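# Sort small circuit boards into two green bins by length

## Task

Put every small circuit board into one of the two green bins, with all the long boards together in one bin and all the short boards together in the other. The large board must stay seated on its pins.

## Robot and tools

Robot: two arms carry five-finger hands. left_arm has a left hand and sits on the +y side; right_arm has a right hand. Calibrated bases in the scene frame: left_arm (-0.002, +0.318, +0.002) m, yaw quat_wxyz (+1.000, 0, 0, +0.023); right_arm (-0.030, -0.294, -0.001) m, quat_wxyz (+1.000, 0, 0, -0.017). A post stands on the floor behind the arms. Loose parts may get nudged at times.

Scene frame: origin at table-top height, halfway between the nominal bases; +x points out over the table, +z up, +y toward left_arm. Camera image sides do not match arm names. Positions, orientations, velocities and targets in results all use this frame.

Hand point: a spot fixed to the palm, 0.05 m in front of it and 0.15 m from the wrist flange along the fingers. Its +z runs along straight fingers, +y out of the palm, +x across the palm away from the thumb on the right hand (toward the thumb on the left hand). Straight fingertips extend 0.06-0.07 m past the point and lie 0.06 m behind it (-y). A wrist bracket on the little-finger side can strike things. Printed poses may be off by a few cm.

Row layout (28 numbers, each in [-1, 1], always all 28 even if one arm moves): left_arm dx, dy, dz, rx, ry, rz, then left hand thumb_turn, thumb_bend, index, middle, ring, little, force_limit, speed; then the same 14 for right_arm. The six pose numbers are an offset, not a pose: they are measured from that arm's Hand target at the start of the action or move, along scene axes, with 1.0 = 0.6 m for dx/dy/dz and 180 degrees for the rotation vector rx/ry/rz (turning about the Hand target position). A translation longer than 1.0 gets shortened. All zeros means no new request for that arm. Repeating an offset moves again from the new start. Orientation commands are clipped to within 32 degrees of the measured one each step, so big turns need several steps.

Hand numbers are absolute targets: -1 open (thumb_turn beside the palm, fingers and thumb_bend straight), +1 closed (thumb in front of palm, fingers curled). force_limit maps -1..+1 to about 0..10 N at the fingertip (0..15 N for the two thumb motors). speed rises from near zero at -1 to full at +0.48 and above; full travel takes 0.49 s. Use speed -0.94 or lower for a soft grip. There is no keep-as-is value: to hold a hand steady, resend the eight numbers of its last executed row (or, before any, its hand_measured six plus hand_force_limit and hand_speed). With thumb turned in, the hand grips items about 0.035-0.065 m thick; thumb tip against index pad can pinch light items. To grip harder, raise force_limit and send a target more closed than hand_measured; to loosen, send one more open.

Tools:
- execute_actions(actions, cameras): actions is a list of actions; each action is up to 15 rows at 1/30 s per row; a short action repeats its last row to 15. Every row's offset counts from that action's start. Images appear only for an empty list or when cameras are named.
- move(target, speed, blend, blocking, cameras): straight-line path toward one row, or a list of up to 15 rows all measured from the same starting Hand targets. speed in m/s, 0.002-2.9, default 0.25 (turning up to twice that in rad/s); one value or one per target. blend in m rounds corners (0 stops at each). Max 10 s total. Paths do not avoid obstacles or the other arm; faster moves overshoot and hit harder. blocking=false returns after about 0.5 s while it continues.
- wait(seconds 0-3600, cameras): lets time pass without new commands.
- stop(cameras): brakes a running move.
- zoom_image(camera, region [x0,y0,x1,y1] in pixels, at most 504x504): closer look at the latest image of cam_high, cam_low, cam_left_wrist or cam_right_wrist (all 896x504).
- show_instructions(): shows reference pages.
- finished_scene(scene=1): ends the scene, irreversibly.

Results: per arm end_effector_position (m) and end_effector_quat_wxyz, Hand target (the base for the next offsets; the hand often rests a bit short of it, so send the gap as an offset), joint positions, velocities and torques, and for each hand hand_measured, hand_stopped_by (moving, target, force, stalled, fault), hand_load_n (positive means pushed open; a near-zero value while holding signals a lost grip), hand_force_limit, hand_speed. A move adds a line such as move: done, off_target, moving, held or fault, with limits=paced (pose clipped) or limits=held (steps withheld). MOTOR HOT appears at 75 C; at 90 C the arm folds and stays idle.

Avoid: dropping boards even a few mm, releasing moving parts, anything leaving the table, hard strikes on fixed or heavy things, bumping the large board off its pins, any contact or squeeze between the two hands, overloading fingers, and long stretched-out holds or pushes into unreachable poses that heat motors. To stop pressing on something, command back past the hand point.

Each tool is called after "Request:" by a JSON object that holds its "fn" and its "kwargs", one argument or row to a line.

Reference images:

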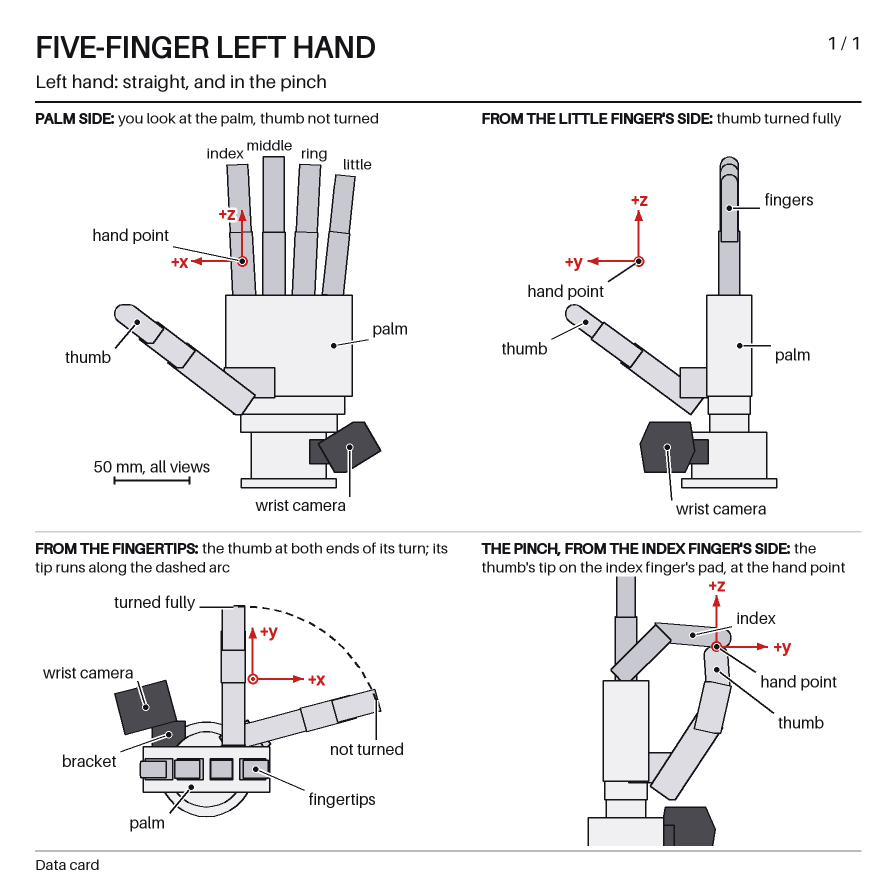

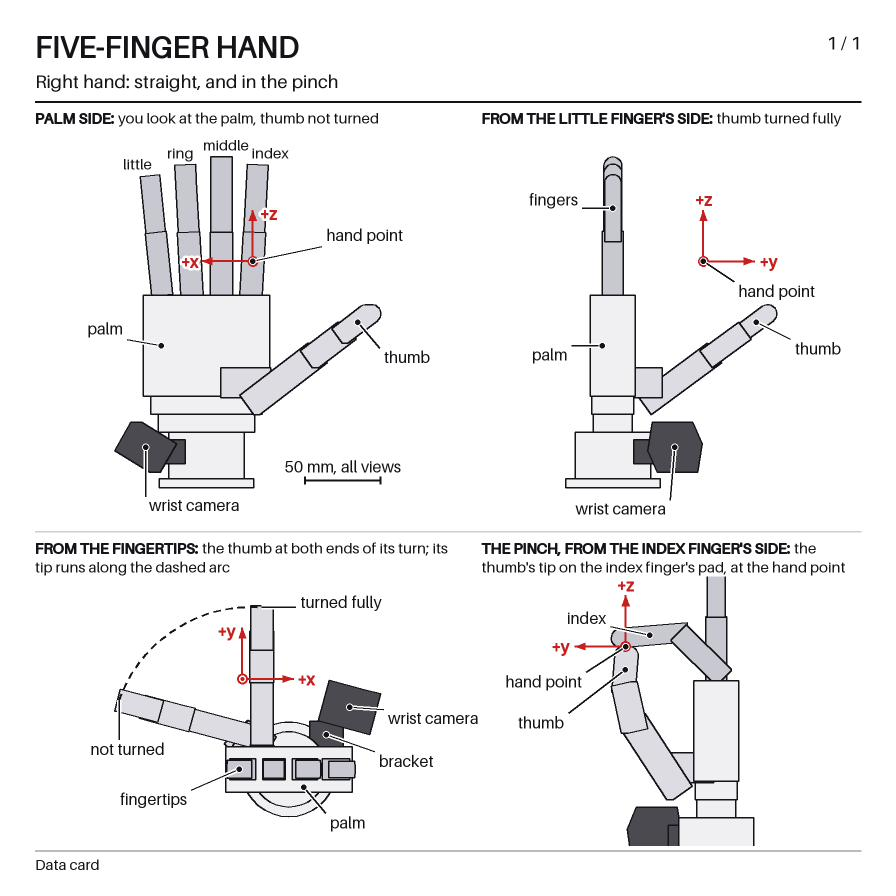

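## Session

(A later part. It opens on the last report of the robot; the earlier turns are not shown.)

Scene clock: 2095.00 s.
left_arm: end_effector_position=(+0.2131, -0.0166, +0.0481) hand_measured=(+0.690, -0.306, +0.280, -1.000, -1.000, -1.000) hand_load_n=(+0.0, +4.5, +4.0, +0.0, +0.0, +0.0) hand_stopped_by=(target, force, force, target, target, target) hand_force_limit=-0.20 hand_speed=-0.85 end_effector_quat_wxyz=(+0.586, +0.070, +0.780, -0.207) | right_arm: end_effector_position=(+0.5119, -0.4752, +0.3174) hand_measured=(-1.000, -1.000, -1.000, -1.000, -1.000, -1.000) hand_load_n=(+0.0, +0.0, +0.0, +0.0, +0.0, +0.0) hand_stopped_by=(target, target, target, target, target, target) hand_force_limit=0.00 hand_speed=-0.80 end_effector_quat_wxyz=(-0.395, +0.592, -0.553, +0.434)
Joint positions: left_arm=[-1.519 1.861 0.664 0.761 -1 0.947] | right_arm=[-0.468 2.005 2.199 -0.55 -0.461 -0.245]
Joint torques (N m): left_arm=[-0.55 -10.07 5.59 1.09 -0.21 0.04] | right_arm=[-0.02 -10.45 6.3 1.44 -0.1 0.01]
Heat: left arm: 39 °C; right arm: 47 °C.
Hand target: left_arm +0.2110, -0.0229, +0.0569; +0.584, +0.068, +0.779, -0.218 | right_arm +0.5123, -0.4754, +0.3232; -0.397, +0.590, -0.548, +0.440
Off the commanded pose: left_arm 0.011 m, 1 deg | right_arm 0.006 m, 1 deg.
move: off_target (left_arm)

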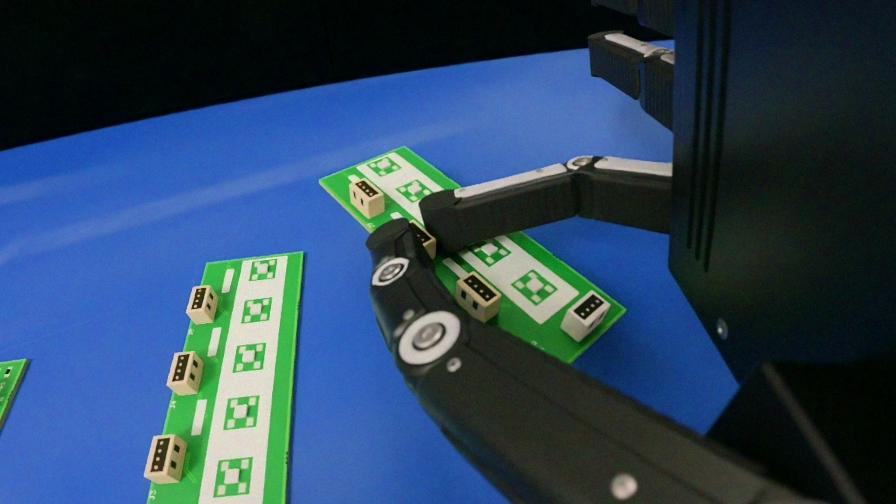

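Request:
{"fn": "zoom_image", "kwargs": {
  "camera": "cam_left_wrist",
  "region": [350, 180, 480, 300]
}}

Request:
{"fn": "wait", "kwargs": {
  "seconds": 0,
  "cameras": ["cam_high","cam_low","cam_left_wrist"]
}}

Scaled by 3.877 from the camera's image (finer frame: 1280x720).

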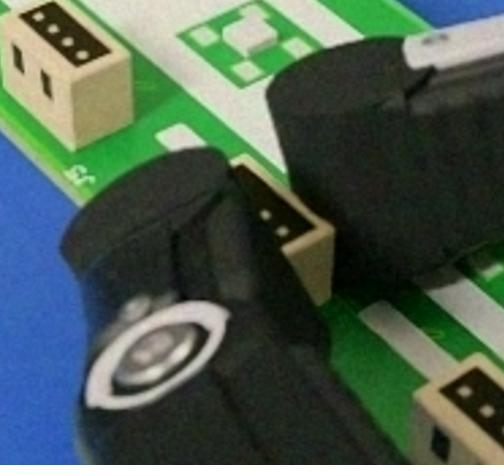

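Scene clock: 2138.43 s.
left_arm: end_effector_position=(+0.2131, -0.0165, +0.0481) hand_measured=(+0.690, -0.306, +0.280, -1.000, -1.000, -1.000) hand_load_n=(+0.0, +4.5, +3.5, +0.0, +0.0, +0.0) hand_stopped_by=(target, force, force, target, target, target) hand_force_limit=-0.20 hand_speed=-0.85 end_effector_quat_wxyz=(+0.586, +0.070, +0.780, -0.207) | right_arm: end_effector_position=(+0.5119, -0.4752, +0.3174) hand_measured=(-1.000, -1.000, -1.000, -1.000, -1.000, -1.000) hand_load_n=(-0.5, +0.0, +0.0, -0.5, +0.0, +0.0) hand_stopped_by=(target, target, target, target, target, target) hand_force_limit=0.00 hand_speed=-0.80 end_effector_quat_wxyz=(-0.395, +0.592, -0.553, +0.434)
Joint positions: left_arm=[-1.519 1.861 0.664 0.761 -1 0.947] | right_arm=[-0.468 2.005 2.199 -0.55 -0.461 -0.245]
Joint torques (N m): left_arm=[-0.57 -10.07 5.56 1.1 -0.22 0.03] | right_arm=[0.03 -10.4 6.3 1.44 -0.1 0.03]
Heat: left arm: 39 °C; right arm: 47 °C.
Hand target: left_arm +0.2110, -0.0229, +0.0569; +0.584, +0.068, +0.779, -0.218 | right_arm +0.5123, -0.4754, +0.3232; -0.397, +0.590, -0.548, +0.440
Off the commanded pose: left_arm 0.011 m, 1 deg | right_arm 0.006 m, 1 deg.

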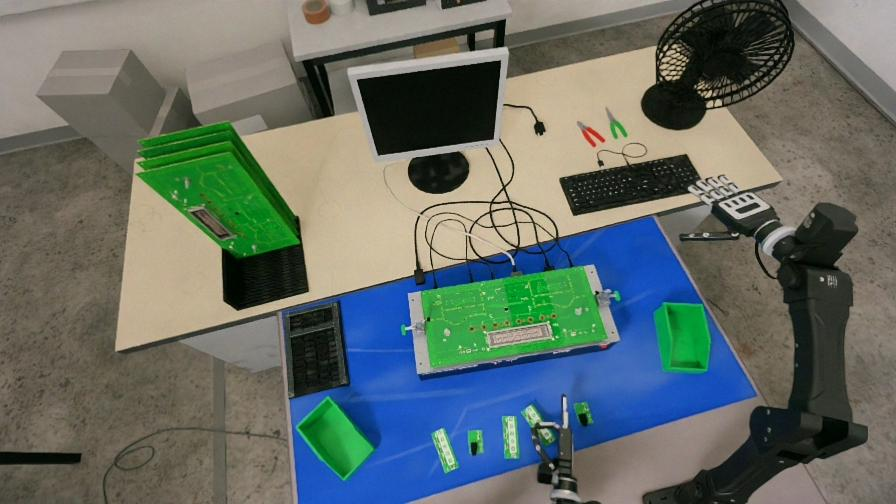

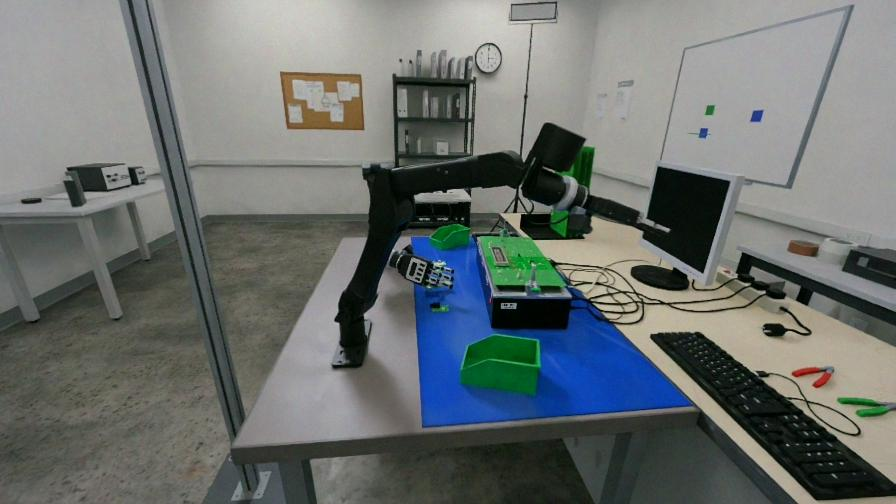

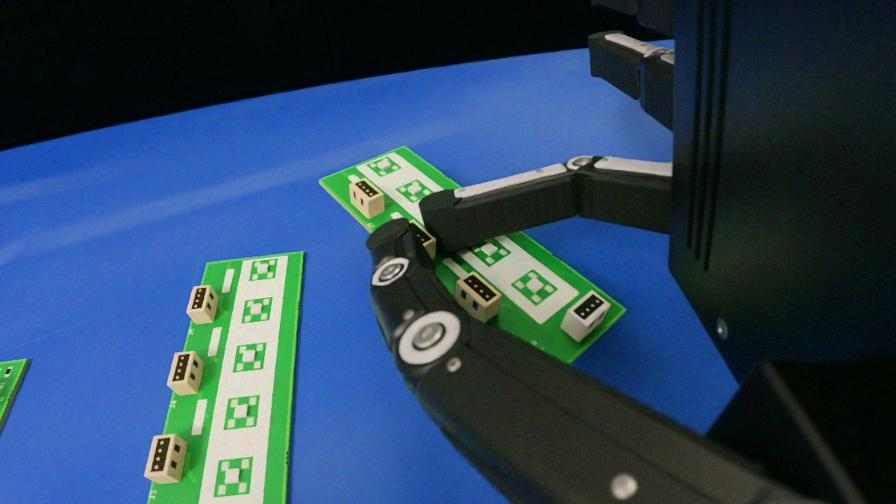

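Request:
{"fn": "zoom_image", "kwargs": {
  "camera": "cam_high",
  "region": [280, 380, 400, 490]
}}

Request:
{"fn": "zoom_image", "kwargs": {
  "camera": "cam_low",
  "region": [400, 210, 580, 410]
}}

Scaled by 4.200 from the camera's image (finer frame: 1280x720).

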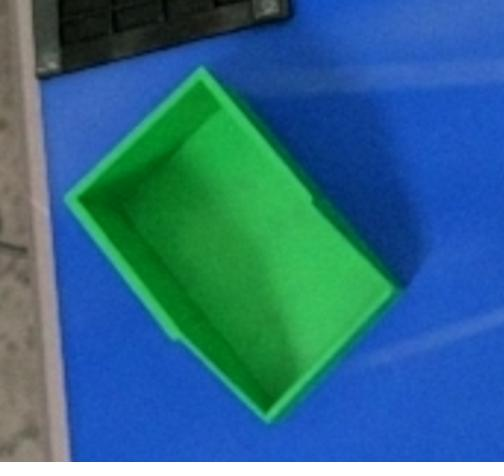

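Scaled by 2.520 from the camera's image (finer frame: 1280x720).

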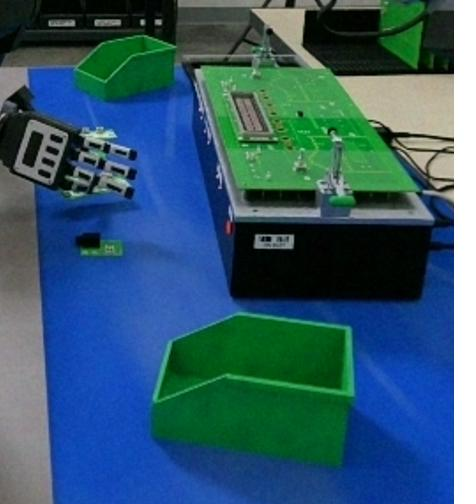

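Request:
{"fn": "move", "kwargs": {
  "target": [
    [0, 0, 0.1667, 0,0,0, 0.69,-0.3,0.3,0,0,0,-0.2,-0.85, 0,0,0,0,0,0,-1,-1,-1,-1,-1,-1,0,-0.8],
    [0.215, 0.4215, 0.2385, -0.0230,0.0348,0.0414, 0.69,-0.3,0.3,0,0,0,-0.2,-0.85, 0,0,0,0,0,0,-1,-1,-1,-1,-1,-1,0,-0.8],
    [0.2233, 0.8798, 0.1885, -0.0461,0.0697,0.0828, 0.69,-0.3,0.3,0,0,0,-0.2,-0.85, 0,0,0,0,0,0,-1,-1,-1,-1,-1,-1,0,-0.8]
  ],
  "speed": 0.13,
  "blend": [0.03,0.05,0],
  "cameras": ["cam_left_wrist","cam_high","cam_low"]
}}

Scene clock: 2296.33 s.
left_arm: end_effector_position=(+0.3438, +0.5029, +0.1724) hand_measured=(+0.690, -0.306, +0.280, +0.000, +0.000, +0.000) hand_load_n=(+0.0, +4.5, +3.5, +0.0, +0.5, +0.0) hand_stopped_by=(target, force, force, target, target, target) hand_force_limit=-0.20 hand_speed=-0.85 end_effector_quat_wxyz=(+0.528, -0.098, +0.820, -0.198) | right_arm: end_effector_position=(+0.5119, -0.4752, +0.3174) hand_measured=(-1.000, -1.000, -1.000, -1.000, -1.000, -1.000) hand_load_n=(-0.5, +0.0, +0.0, +0.0, +0.0, +0.0) hand_stopped_by=(target, target, target, target, target, target) hand_force_limit=0.00 hand_speed=-0.80 end_effector_quat_wxyz=(-0.395, +0.592, -0.553, +0.434)
Joint positions: left_arm=[0.75 1.3 0.918 -0.271 0.928 1.643] | right_arm=[-0.468 2.005 2.199 -0.55 -0.461 -0.245]
Joint torques (N m): left_arm=[0.5 -2.92 8.01 1.09 0.46 0.14] | right_arm=[-0.01 -10.43 6.38 1.43 -0.08 0.04]
Heat: left arm: 38 °C; right arm: 47 °C.
Hand target: left_arm +0.3450, +0.5050, +0.1700; +0.523, -0.100, +0.822, -0.203 | right_arm +0.5123, -0.4754, +0.3232; -0.397, +0.590, -0.548, +0.440
Off the commanded pose: left_arm 0.003 m, 1 deg | right_arm 0.006 m, 1 deg.
move: done
Images, in order (width x height): cam_high 896x504, cam_low 896x504, cam_left_wrist 896x504.

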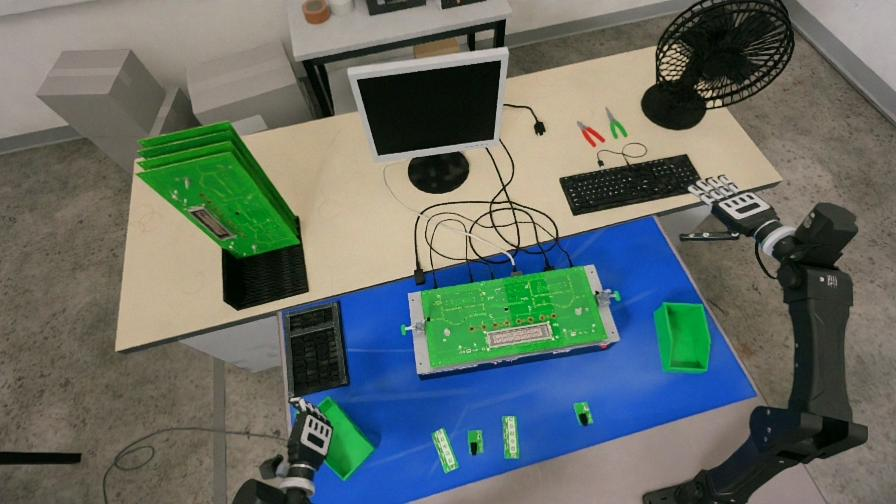

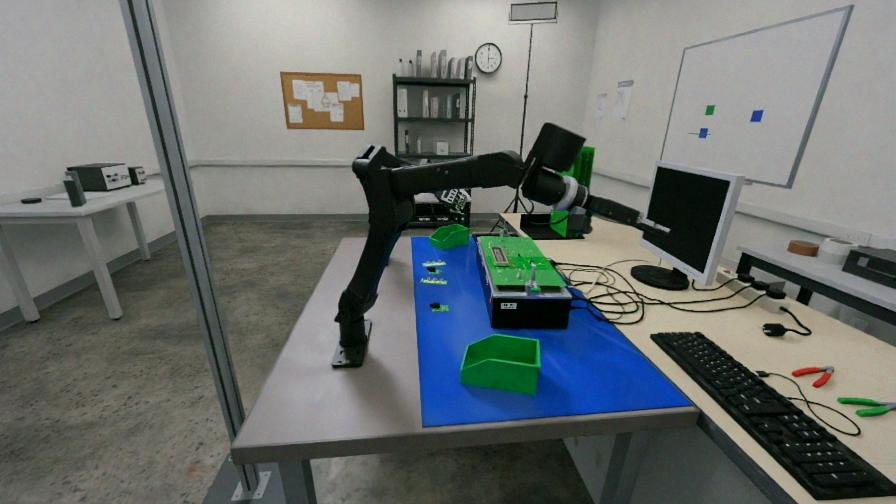

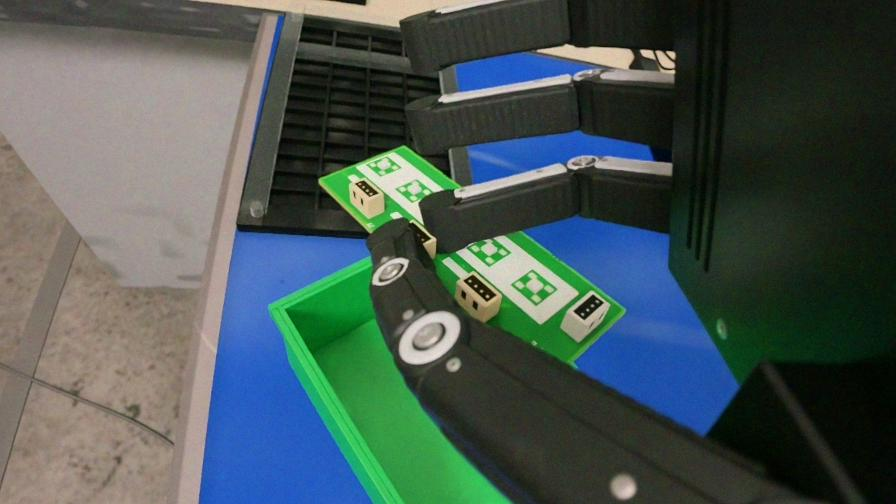

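Request:
{"fn": "zoom_image", "kwargs": {
  "camera": "cam_left_wrist",
  "region": [200, 200, 700, 504]
}}

Scaled by 1.008 from the camera's image (finer frame: 1280x720).

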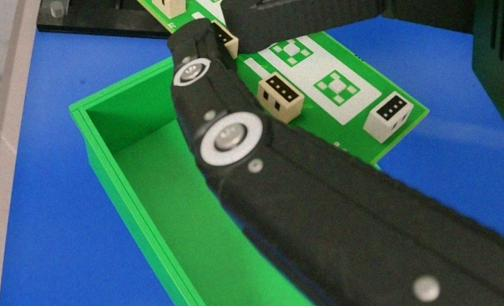

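Request:
{"fn": "zoom_image", "kwargs": {
  "camera": "cam_high",
  "region": [260, 370, 400, 490]
}}

Request:
{"fn": "zoom_image", "kwargs": {
  "camera": "cam_low",
  "region": [390, 140, 550, 260]
}}

Scaled by 3.600 from the camera's image (finer frame: 1280x720).

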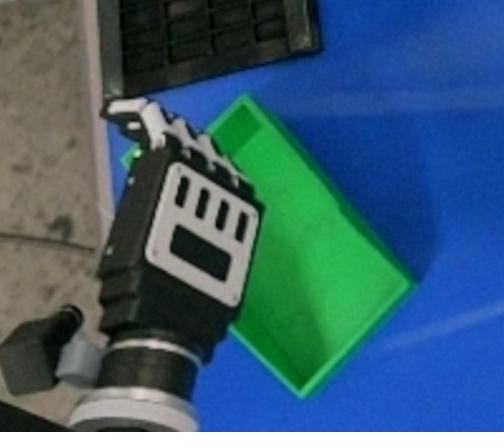

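Scaled by 3.150 from the camera's image (finer frame: 1280x720).

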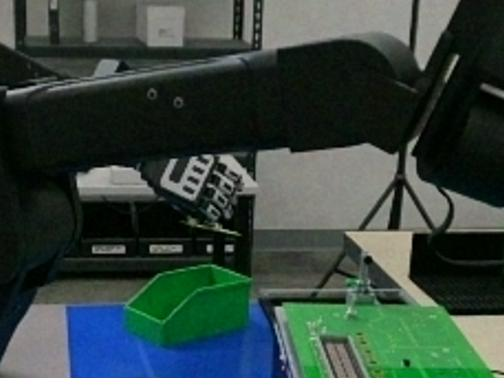

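Request:
{"fn": "move", "kwargs": {
  "target": [-0.0758,-0.08,-0.05, 0,0,-0.0389, 0.69,-0.3,0.3,0,0,0,-0.2,-0.85, 0,0,0,0,0,0,-1,-1,-1,-1,-1,-1,0,-0.8],
  "speed": 0.1,
  "cameras": ["cam_left_wrist","cam_high","cam_low"]
}}

Scene clock: 2423.13 s.
left_arm: end_effector_position=(+0.3046, +0.4609, +0.1432) hand_measured=(+0.690, -0.306, +0.280, +0.000, +0.000, +0.000) hand_load_n=(+0.0, +4.5, +4.0, +0.0, +0.0, +0.0) hand_stopped_by=(target, force, force, target, target, target) hand_force_limit=-0.20 hand_speed=-0.85 end_effector_quat_wxyz=(+0.512, -0.047, +0.826, -0.230) | right_arm: end_effector_position=(+0.5119, -0.4752, +0.3174) hand_measured=(-1.000, -1.000, -1.000, -1.000, -1.000, -1.000) hand_load_n=(+0.0, +0.0, +0.0, +0.0, +0.0, +0.0) hand_stopped_by=(target, target, target, target, target, target) hand_force_limit=0.00 hand_speed=-0.80 end_effector_quat_wxyz=(-0.395, +0.592, -0.553, +0.434)
Joint positions: left_arm=[0.803 1.181 0.77 -0.44 1.057 1.874] | right_arm=[-0.468 2.005 2.199 -0.55 -0.461 -0.245]
Joint torques (N m): left_arm=[0.7 -4.56 5.11 0.88 0.57 0.17] | right_arm=[0.01 -10.44 6.32 1.45 -0.1 0.02]
Heat: left arm: 37 °C; right arm: 47 °C.
Hand target: left_arm +0.2995, +0.4570, +0.1399; +0.509, -0.049, +0.827, -0.234 | right_arm +0.5123, -0.4754, +0.3232; -0.397, +0.590, -0.548, +0.440
Off the commanded pose: left_arm 0.007 m, 1 deg | right_arm 0.006 m, 1 deg.
move: done
Images, in order (width x height): cam_high 896x504, cam_low 896x504, cam_left_wrist 896x504.

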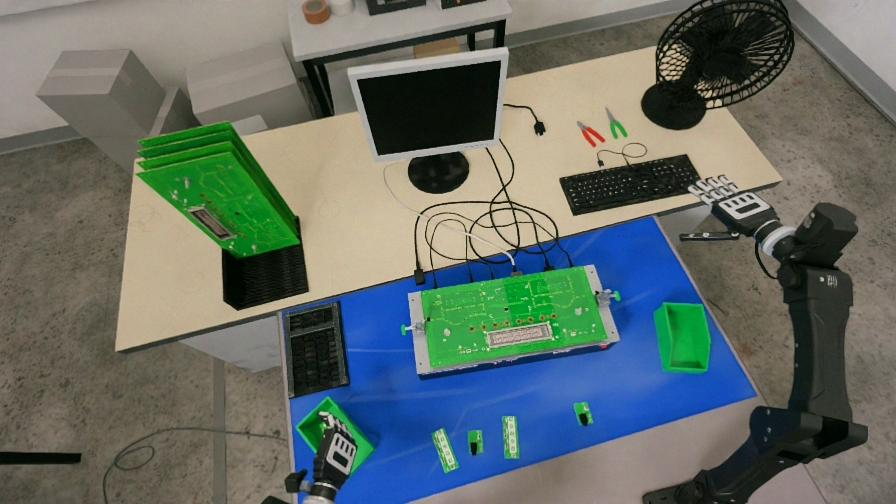

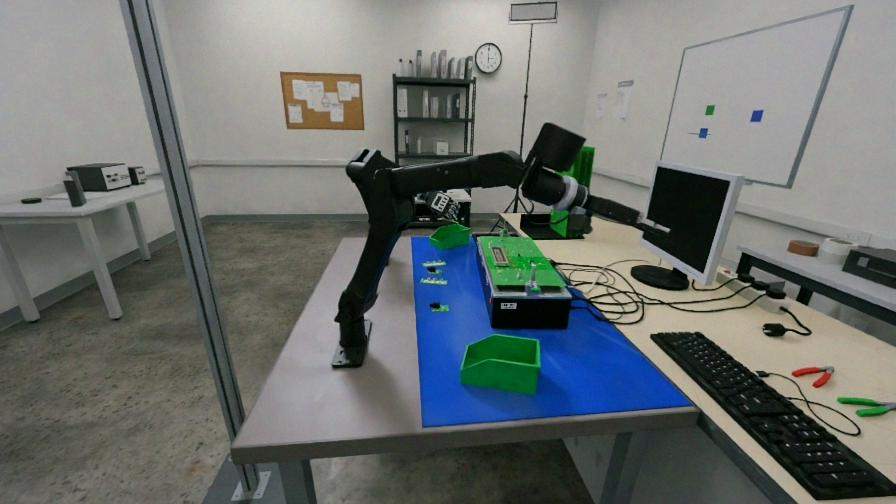

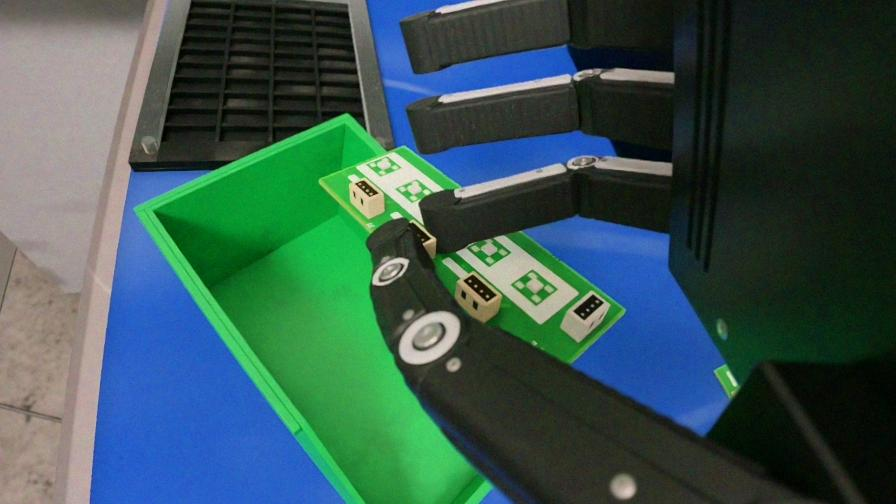

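Request:
{"fn": "move", "kwargs": {
  "target": [0,0,-0.14, 0,0,0, 0.69,-0.3,0.3,0,0,0,-0.2,-0.85, 0,0,0,0,0,0,-1,-1,-1,-1,-1,-1,0,-0.8],
  "speed": 0.07,
  "cameras": ["cam_left_wrist","cam_high","cam_low"]
}}

Scene clock: 2453.53 s.
left_arm: end_effector_position=(+0.3031, +0.4609, +0.0669) hand_measured=(+0.690, -0.306, +0.280, +0.000, +0.000, +0.000) hand_load_n=(+0.0, +4.5, +3.5, +0.0, +0.0, +0.0) hand_stopped_by=(target, force, force, target, target, target) hand_force_limit=-0.20 hand_speed=-0.85 end_effector_quat_wxyz=(+0.516, -0.039, +0.826, -0.224) | right_arm: end_effector_position=(+0.5119, -0.4752, +0.3174) hand_measured=(-1.000, -1.000, -1.000, -1.000, -1.000, -1.000) hand_load_n=(+0.0, +0.0, -0.5, +0.0, -0.5, +0.0) hand_stopped_by=(target, target, target, target, target, target) hand_force_limit=0.00 hand_speed=-0.80 end_effector_quat_wxyz=(-0.395, +0.592, -0.553, +0.434)
Joint positions: left_arm=[0.808 1.301 0.515 -0.061 1.06 1.893] | right_arm=[-0.468 2.005 2.199 -0.55 -0.461 -0.245]
Joint torques (N m): left_arm=[0.34 -2.21 4.07 1.18 0.56 -0.02] | right_arm=[0.02 -10.47 6.28 1.45 -0.1 0.01]
Heat: left arm: 36 °C; right arm: 47 °C.
Hand target: left_arm +0.2995, +0.4570, +0.0560; +0.509, -0.049, +0.827, -0.234 | right_arm +0.5123, -0.4754, +0.3232; -0.397, +0.590, -0.548, +0.440
Off the commanded pose: left_arm 0.012 m, 2 deg | right_arm 0.006 m, 1 deg.
move: off_target (left_arm)
Images, in order (width x height): cam_high 896x504, cam_low 896x504, cam_left_wrist 896x504.

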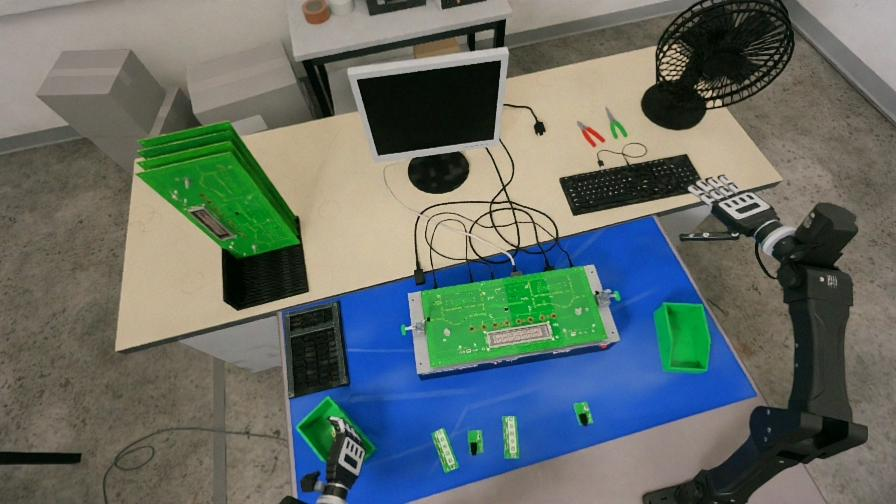

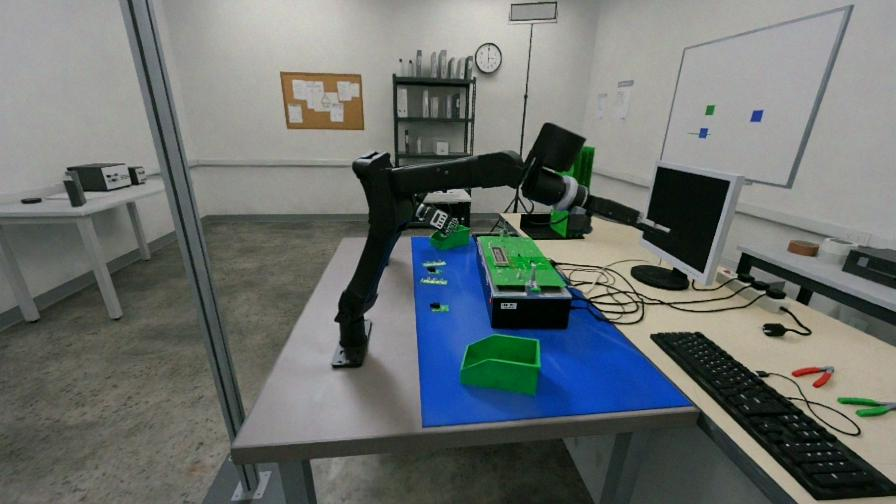

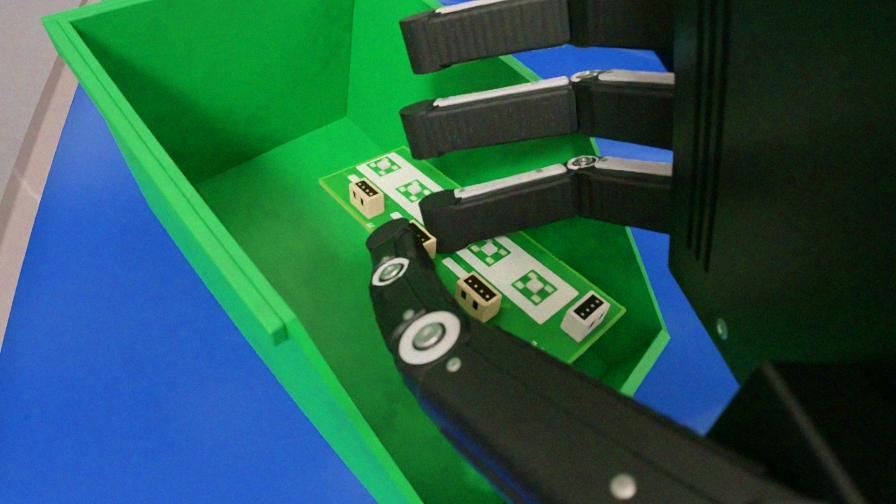

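Request:
{"fn": "move", "kwargs": {
  "target": [-0.0043,0.0072,-0.035, 0,0,0, 0.69,-0.3,0.3,0,0,0,-0.2,-0.85, 0,0,0,0,0,0,-1,-1,-1,-1,-1,-1,0,-0.8],
  "speed": 0.05,
  "cameras": ["cam_left_wrist"]
}}

Scene clock: 2484.60 s.
left_arm: end_effector_position=(+0.3008, +0.4643, +0.0448) hand_measured=(+0.690, -0.306, +0.280, +0.000, +0.000, +0.000) hand_load_n=(+0.0, +4.5, +3.5, +0.0, +0.0, +0.0) hand_stopped_by=(target, force, force, target, target, target) hand_force_limit=-0.20 hand_speed=-0.85 end_effector_quat_wxyz=(+0.514, -0.044, +0.826, -0.228) | right_arm: end_effector_position=(+0.5119, -0.4752, +0.3174) hand_measured=(-1.000, -1.000, -1.000, -1.000, -1.000, -1.000) hand_load_n=(+0.0, +0.0, +0.0, +0.0, +0.0, +0.0) hand_stopped_by=(target, target, target, target, target, target) hand_force_limit=0.00 hand_speed=-0.80 end_effector_quat_wxyz=(-0.395, +0.592, -0.553, +0.434)
Joint positions: left_arm=[0.827 1.383 0.478 0.027 1.072 1.914] | right_arm=[-0.468 2.005 2.199 -0.55 -0.461 -0.245]
Joint torques (N m): left_arm=[0.66 -2.45 3.77 1.12 0.59 0.15] | right_arm=[-0.02 -10.47 6.34 1.47 -0.11 0.03]
Heat: left arm: 37 °C; right arm: 47 °C.
Hand target: left_arm +0.2969, +0.4614, +0.0350; +0.509, -0.049, +0.827, -0.234 | right_arm +0.5123, -0.4754, +0.3232; -0.397, +0.590, -0.548, +0.440
Off the commanded pose: left_arm 0.011 m, 1 deg | right_arm 0.006 m, 1 deg.
move: off_target (left_arm)

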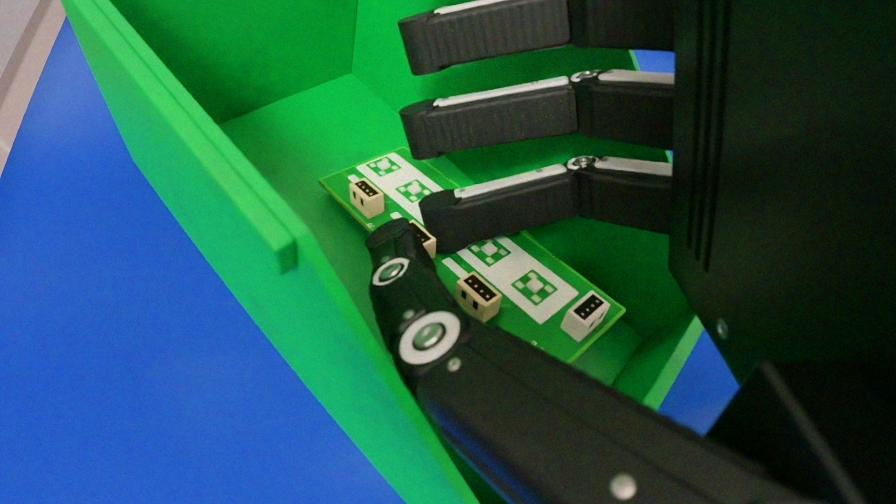

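Request:
{"fn": "move", "kwargs": {
  "target": [0.0025,-0.0043,-0.0167, 0,0,0, 0.69,-0.3,0.3,0,0,0,-0.2,-0.85, 0,0,0,0,0,0,-1,-1,-1,-1,-1,-1,0,-0.8],
  "speed": 0.04,
  "cameras": ["cam_left_wrist"]
}}

Scene clock: 2515.57 s.
left_arm: end_effector_position=(+0.3010, +0.4644, +0.0354) hand_measured=(+0.690, -0.306, +0.280, +0.000, +0.000, +0.000) hand_load_n=(+0.0, +4.0, +3.5, +0.0, +0.0, +0.0) hand_stopped_by=(target, force, force, target, target, target) hand_force_limit=-0.20 hand_speed=-0.85 end_effector_quat_wxyz=(+0.517, -0.042, +0.825, -0.225) | right_arm: end_effector_position=(+0.5119, -0.4752, +0.3174) hand_measured=(-1.000, -1.000, -1.000, -1.000, -1.000, -1.000) hand_load_n=(-0.5, +0.0, +0.0, +0.0, +0.0, +0.0) hand_stopped_by=(target, target, target, target, target, target) hand_force_limit=0.00 hand_speed=-0.80 end_effector_quat_wxyz=(-0.395, +0.592, -0.553, +0.434)
Joint positions: left_arm=[0.827 1.417 0.446 0.106 1.073 1.91] | right_arm=[-0.468 2.005 2.199 -0.55 -0.461 -0.245]
Joint torques (N m): left_arm=[-0.55 -2.51 3.64 1.17 0.49 -0.02] | right_arm=[-0.03 -10.4 6.32 1.46 -0.1 0.03]
Heat: left arm: 38 °C; right arm: 47 °C.
Hand target: left_arm +0.2984, +0.4587, +0.0248; +0.509, -0.049, +0.827, -0.234 | right_arm +0.5123, -0.4754, +0.3232; -0.397, +0.590, -0.548, +0.440
Off the commanded pose: left_arm 0.012 m, 2 deg | right_arm 0.006 m, 1 deg.
move: off_target (left_arm)

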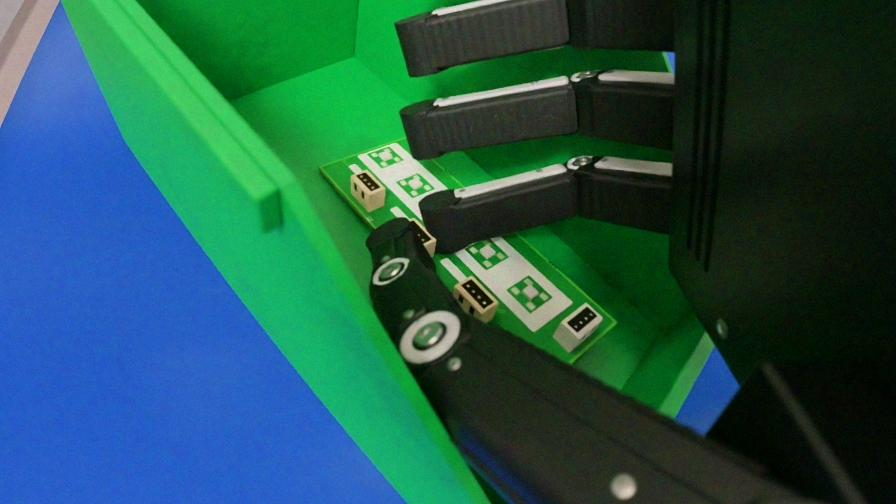

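Request:
{"fn": "move", "kwargs": {
  "target": [0.0,-0.003,-0.0142, 0,0,0, 0.69,-0.3,0.3,0,0,0,-0.2,-0.85, 0,0,0,0,0,0,-1,-1,-1,-1,-1,-1,0,-0.8],
  "speed": 0.04,
  "cameras": ["cam_left_wrist"]
}}

Scene clock: 2527.00 s.
left_arm: end_effector_position=(+0.3014, +0.4632, +0.0277) hand_measured=(+0.690, -0.306, +0.280, +0.000, +0.000, +0.000) hand_load_n=(+0.0, +0.0, +0.0, +0.0, +0.0, +0.0) hand_stopped_by=(target, force, force, target, target, target) hand_force_limit=-0.20 hand_speed=-0.85 end_effector_quat_wxyz=(+0.519, -0.041, +0.824, -0.225) | right_arm: end_effector_position=(+0.5119, -0.4752, +0.3174) hand_measured=(-1.000, -1.000, -1.000, -1.000, -1.000, -1.000) hand_load_n=(+0.0, +0.0, +0.0, +0.0, +0.0, +0.0) hand_stopped_by=(target, target, target, target, target, target) hand_force_limit=0.00 hand_speed=-0.80 end_effector_quat_wxyz=(-0.395, +0.592, -0.553, +0.434)
Joint positions: left_arm=[0.823 1.447 0.422 0.17 1.073 1.902] | right_arm=[-0.468 2.005 2.199 -0.55 -0.461 -0.245]
Joint torques (N m): left_arm=[-0.7 -2.5 3.48 1.16 0.45 -0.04] | right_arm=[0.02 -10.45 6.31 1.45 -0.11 0.02]
Heat: left arm: 37 °C; right arm: 47 °C.
Hand target: left_arm +0.2984, +0.4570, +0.0164; +0.509, -0.049, +0.827, -0.234 | right_arm +0.5123, -0.4754, +0.3232; -0.397, +0.590, -0.548, +0.440
Off the commanded pose: left_arm 0.013 m, 2 deg | right_arm 0.006 m, 1 deg.
move: off_target (left_arm)

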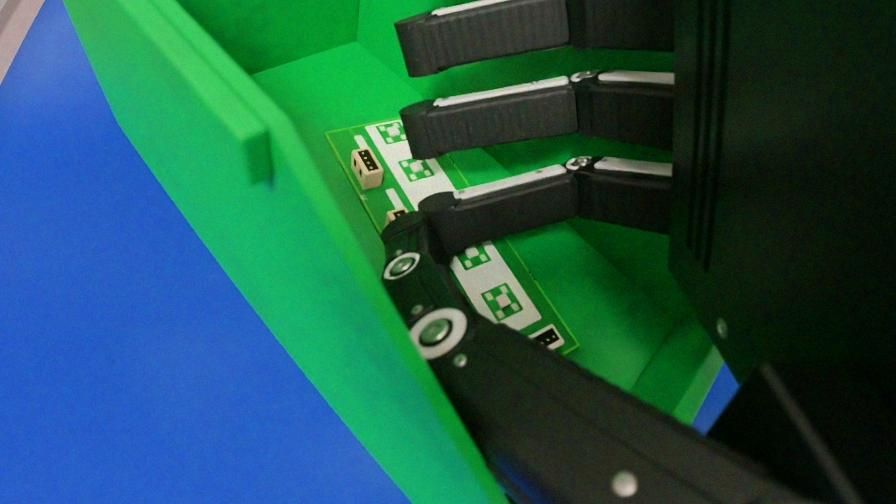

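Request:
{"fn": "move", "kwargs": {
  "target": [
    [0.002,-0.004,0.03, 0,0,0, 0.69,-0.3,0.25,0,0,0,-0.2,-0.5, 0,0,0,0,0,0,-1,-1,-1,-1,-1,-1,0,-0.8],
    [0.002,-0.004,0.21, 0,0,0, 0.69,-0.3,0.25,0,0,0,-0.2,-0.5, 0,0,0,0,0,0,-1,-1,-1,-1,-1,-1,0,-0.8]
  ],
  "speed": 0.06,
  "blend": [0.01,0],
  "cameras": ["cam_left_wrist","cam_high"]
}}

Scene clock: 2539.17 s.
left_arm: end_effector_position=(+0.2986, +0.4557, +0.1349) hand_measured=(+0.690, -0.306, +0.250, +0.000, +0.000, +0.000) hand_load_n=(+0.0, +0.0, +0.0, +0.0, +0.0, +0.0) hand_stopped_by=(target, force, target, target, target, target) hand_force_limit=-0.20 hand_speed=-0.50 end_effector_quat_wxyz=(+0.507, -0.056, +0.827, -0.237) | right_arm: end_effector_position=(+0.5119, -0.4752, +0.3174) hand_measured=(-1.000, -1.000, -1.000, -1.000, -1.000, -1.000) hand_load_n=(-0.5, +0.0, +0.0, +0.0, +0.0, +0.0) hand_stopped_by=(target, target, target, target, target, target) hand_force_limit=0.00 hand_speed=-0.80 end_effector_quat_wxyz=(-0.395, +0.592, -0.553, +0.434)
Joint positions: left_arm=[0.808 1.165 0.738 -0.441 1.06 1.867] | right_arm=[-0.468 2.005 2.199 -0.55 -0.461 -0.245]
Joint torques (N m): left_arm=[-0.53 -4.12 7.62 0.86 0.5 0.11] | right_arm=[-0.01 -10.45 6.26 1.47 -0.09 0.01]
Heat: left arm: 37 °C; right arm: 47 °C.
Hand target: left_arm +0.2996, +0.4547, +0.1424; +0.509, -0.049, +0.827, -0.234 | right_arm +0.5123, -0.4754, +0.3232; -0.397, +0.590, -0.548, +0.440
Off the commanded pose: left_arm 0.008 m, 1 deg | right_arm 0.006 m, 1 deg.
move: done; blend cut to 0.0091 m at target 1
Images, in order (width x height): cam_high 896x504, cam_left_wrist 896x504.

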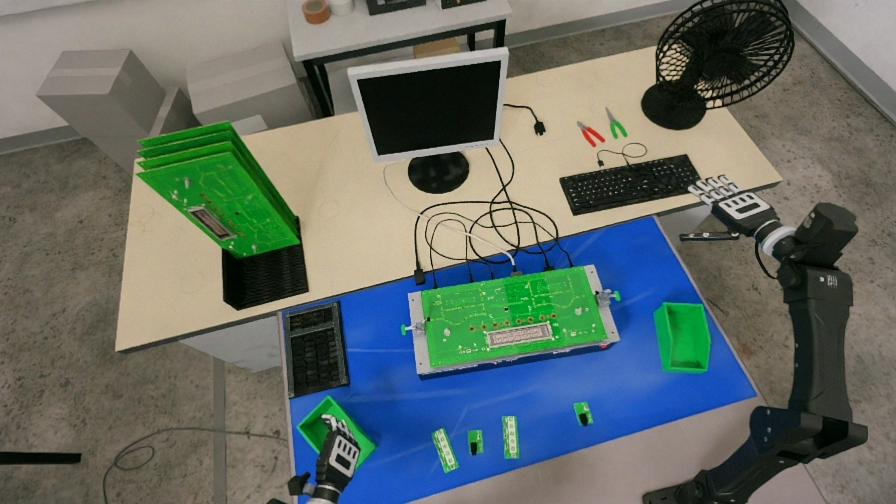

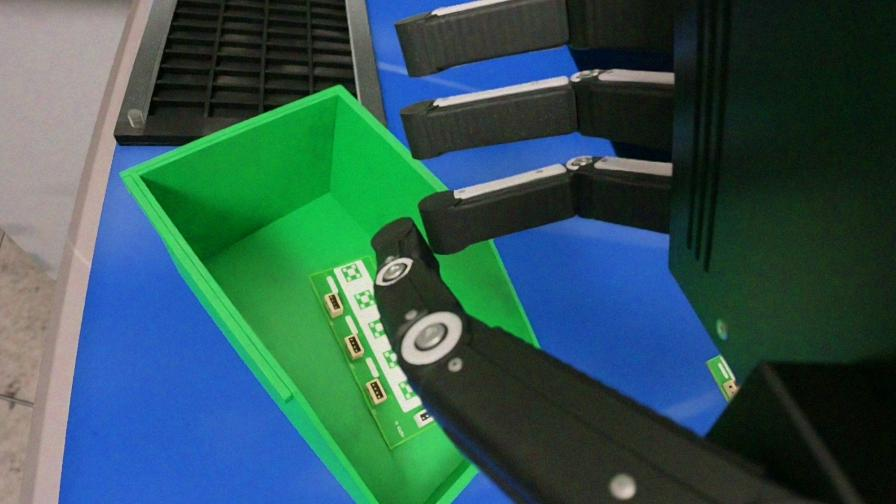

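Request:
{"fn": "move", "kwargs": {
  "target": [
    [0.0673,-0.3078,0.096, -0.005,0.028,-0.133, 0.66,-0.6,0.2,-1,-1,-1,-0.2,-0.2, 0,0,0,0,0,0,-1,-1,-1,-1,-1,-1,0,-0.8],
    [-0.1465,-0.6472,-0.0707, -0.0099,0.0563,-0.266, 0.66,-0.6,0.2,-1,-1,-1,-0.2,-0.2, 0,0,0,0,0,0,-1,-1,-1,-1,-1,-1,0,-0.8]
  ],
  "speed": 0.15,
  "blend": [0.04,0],
  "cameras": ["cam_left_wrist","cam_high"]
}}

Scene clock: 2661.13 s.
left_arm: end_effector_position=(+0.2151, +0.0644, +0.1141) hand_measured=(+0.660, -0.600, +0.200, -1.000, -1.000, -1.000) hand_load_n=(+0.5, +0.0, +0.0, +0.0, +0.0, +0.0) hand_stopped_by=(target, target, target, target, target, target) hand_force_limit=-0.20 hand_speed=-0.20 end_effector_quat_wxyz=(+0.309, +0.267, +0.804, -0.433) | right_arm: end_effector_position=(+0.5119, -0.4752, +0.3174) hand_measured=(-1.000, -1.000, -1.000, -1.000, -1.000, -1.000) hand_load_n=(+0.0, +0.0, +0.0, +0.0, +0.0, -0.5) hand_stopped_by=(target, target, target, target, target, target) hand_force_limit=0.00 hand_speed=-0.80 end_effector_quat_wxyz=(-0.395, +0.592, -0.553, +0.434)
Joint positions: left_arm=[-0.749 0.998 0.547 -0.069 0.506 1.212] | right_arm=[-0.468 2.005 2.199 -0.55 -0.461 -0.245]
Joint torques (N m): left_arm=[-0.57 -1.01 4.85 1.55 0.11 -0.06] | right_arm=[0.05 -10.41 6.3 1.45 -0.1 0.02]
Heat: left arm: 35 °C; right arm: 47 °C.
Hand target: left_arm +0.2116, +0.0663, +0.1000; +0.297, +0.263, +0.812, -0.428 | right_arm +0.5123, -0.4754, +0.3232; -0.397, +0.590, -0.548, +0.440
Off the commanded pose: left_arm 0.015 m, 2 deg | right_arm 0.006 m, 1 deg.
move: off_target (left_arm)
Images, in order (width x height): cam_high 896x504, cam_left_wrist 896x504.

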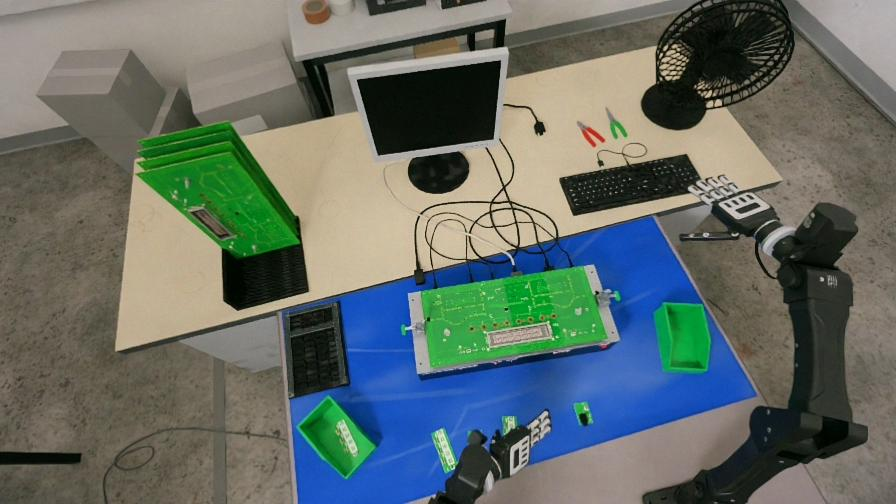

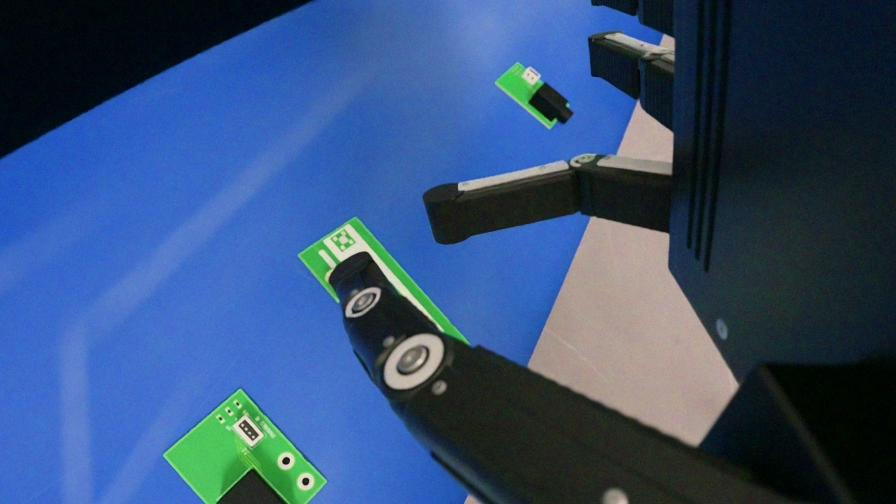

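Request:
{"fn": "move", "kwargs": {
  "target": [-0.0023,-0.0033,-0.115, 0,0,0, 0.66,-0.6,0.2,-1,-1,-1,-0.2,-0.2, 0,0,0,0,0,0,-1,-1,-1,-1,-1,-1,0,-0.8],
  "speed": 0.08,
  "cameras": ["cam_left_wrist"]
}}

Scene clock: 2683.37 s.
left_arm: end_effector_position=(+0.2166, +0.0605, +0.0447) hand_measured=(+0.660, -0.600, +0.200, -1.000, -1.000, -1.000) hand_load_n=(+0.0, +0.0, +0.0, +0.0, +0.0, +0.0) hand_stopped_by=(target, target, target, target, target, target) hand_force_limit=-0.20 hand_speed=-0.20 end_effector_quat_wxyz=(+0.310, +0.267, +0.803, -0.433) | right_arm: end_effector_position=(+0.5119, -0.4752, +0.3174) hand_measured=(-1.000, -1.000, -1.000, -1.000, -1.000, -1.000) hand_load_n=(+0.0, +0.0, -0.5, +0.0, +0.0, -0.5) hand_stopped_by=(target, target, target, target, target, target) hand_force_limit=0.00 hand_speed=-0.80 end_effector_quat_wxyz=(-0.395, +0.592, -0.553, +0.434)
Joint positions: left_arm=[-0.76 1.185 0.33 0.34 0.495 1.205] | right_arm=[-0.468 2.005 2.199 -0.55 -0.461 -0.245]
Joint torques (N m): left_arm=[-0.65 -1.59 4.11 1.58 0.11 -0.05] | right_arm=[0.03 -10.45 6.3 1.46 -0.1 0.01]
Heat: left arm: 38 °C; right arm: 47 °C.
Hand target: left_arm +0.2102, +0.0644, +0.0310; +0.297, +0.263, +0.812, -0.428 | right_arm +0.5123, -0.4754, +0.3232; -0.397, +0.590, -0.548, +0.440
Off the commanded pose: left_arm 0.016 m, 2 deg | right_arm 0.006 m, 1 deg.
move: off_target (left_arm)

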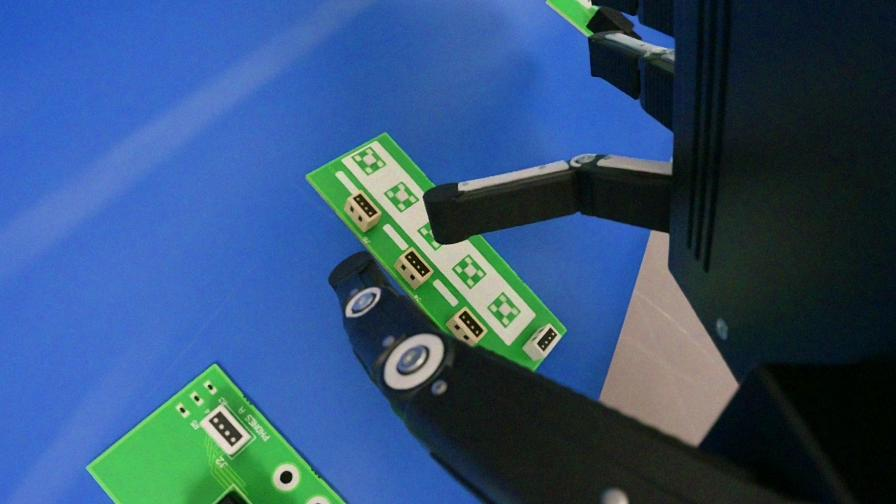

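Request:
{"fn": "zoom_image", "kwargs": {
  "camera": "cam_left_wrist",
  "region": [310, 160, 510, 350]
}}

Scaled by 2.520 from the camera's image (finer frame: 1280x720).

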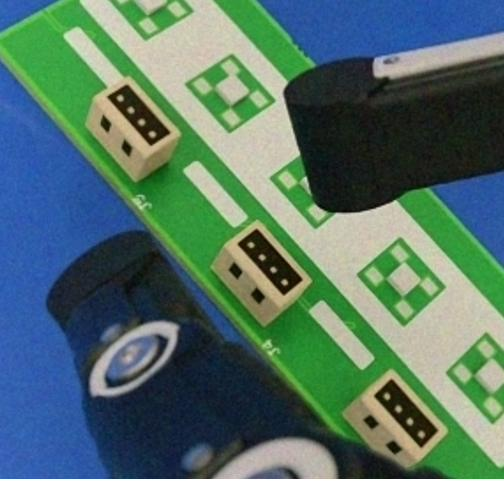

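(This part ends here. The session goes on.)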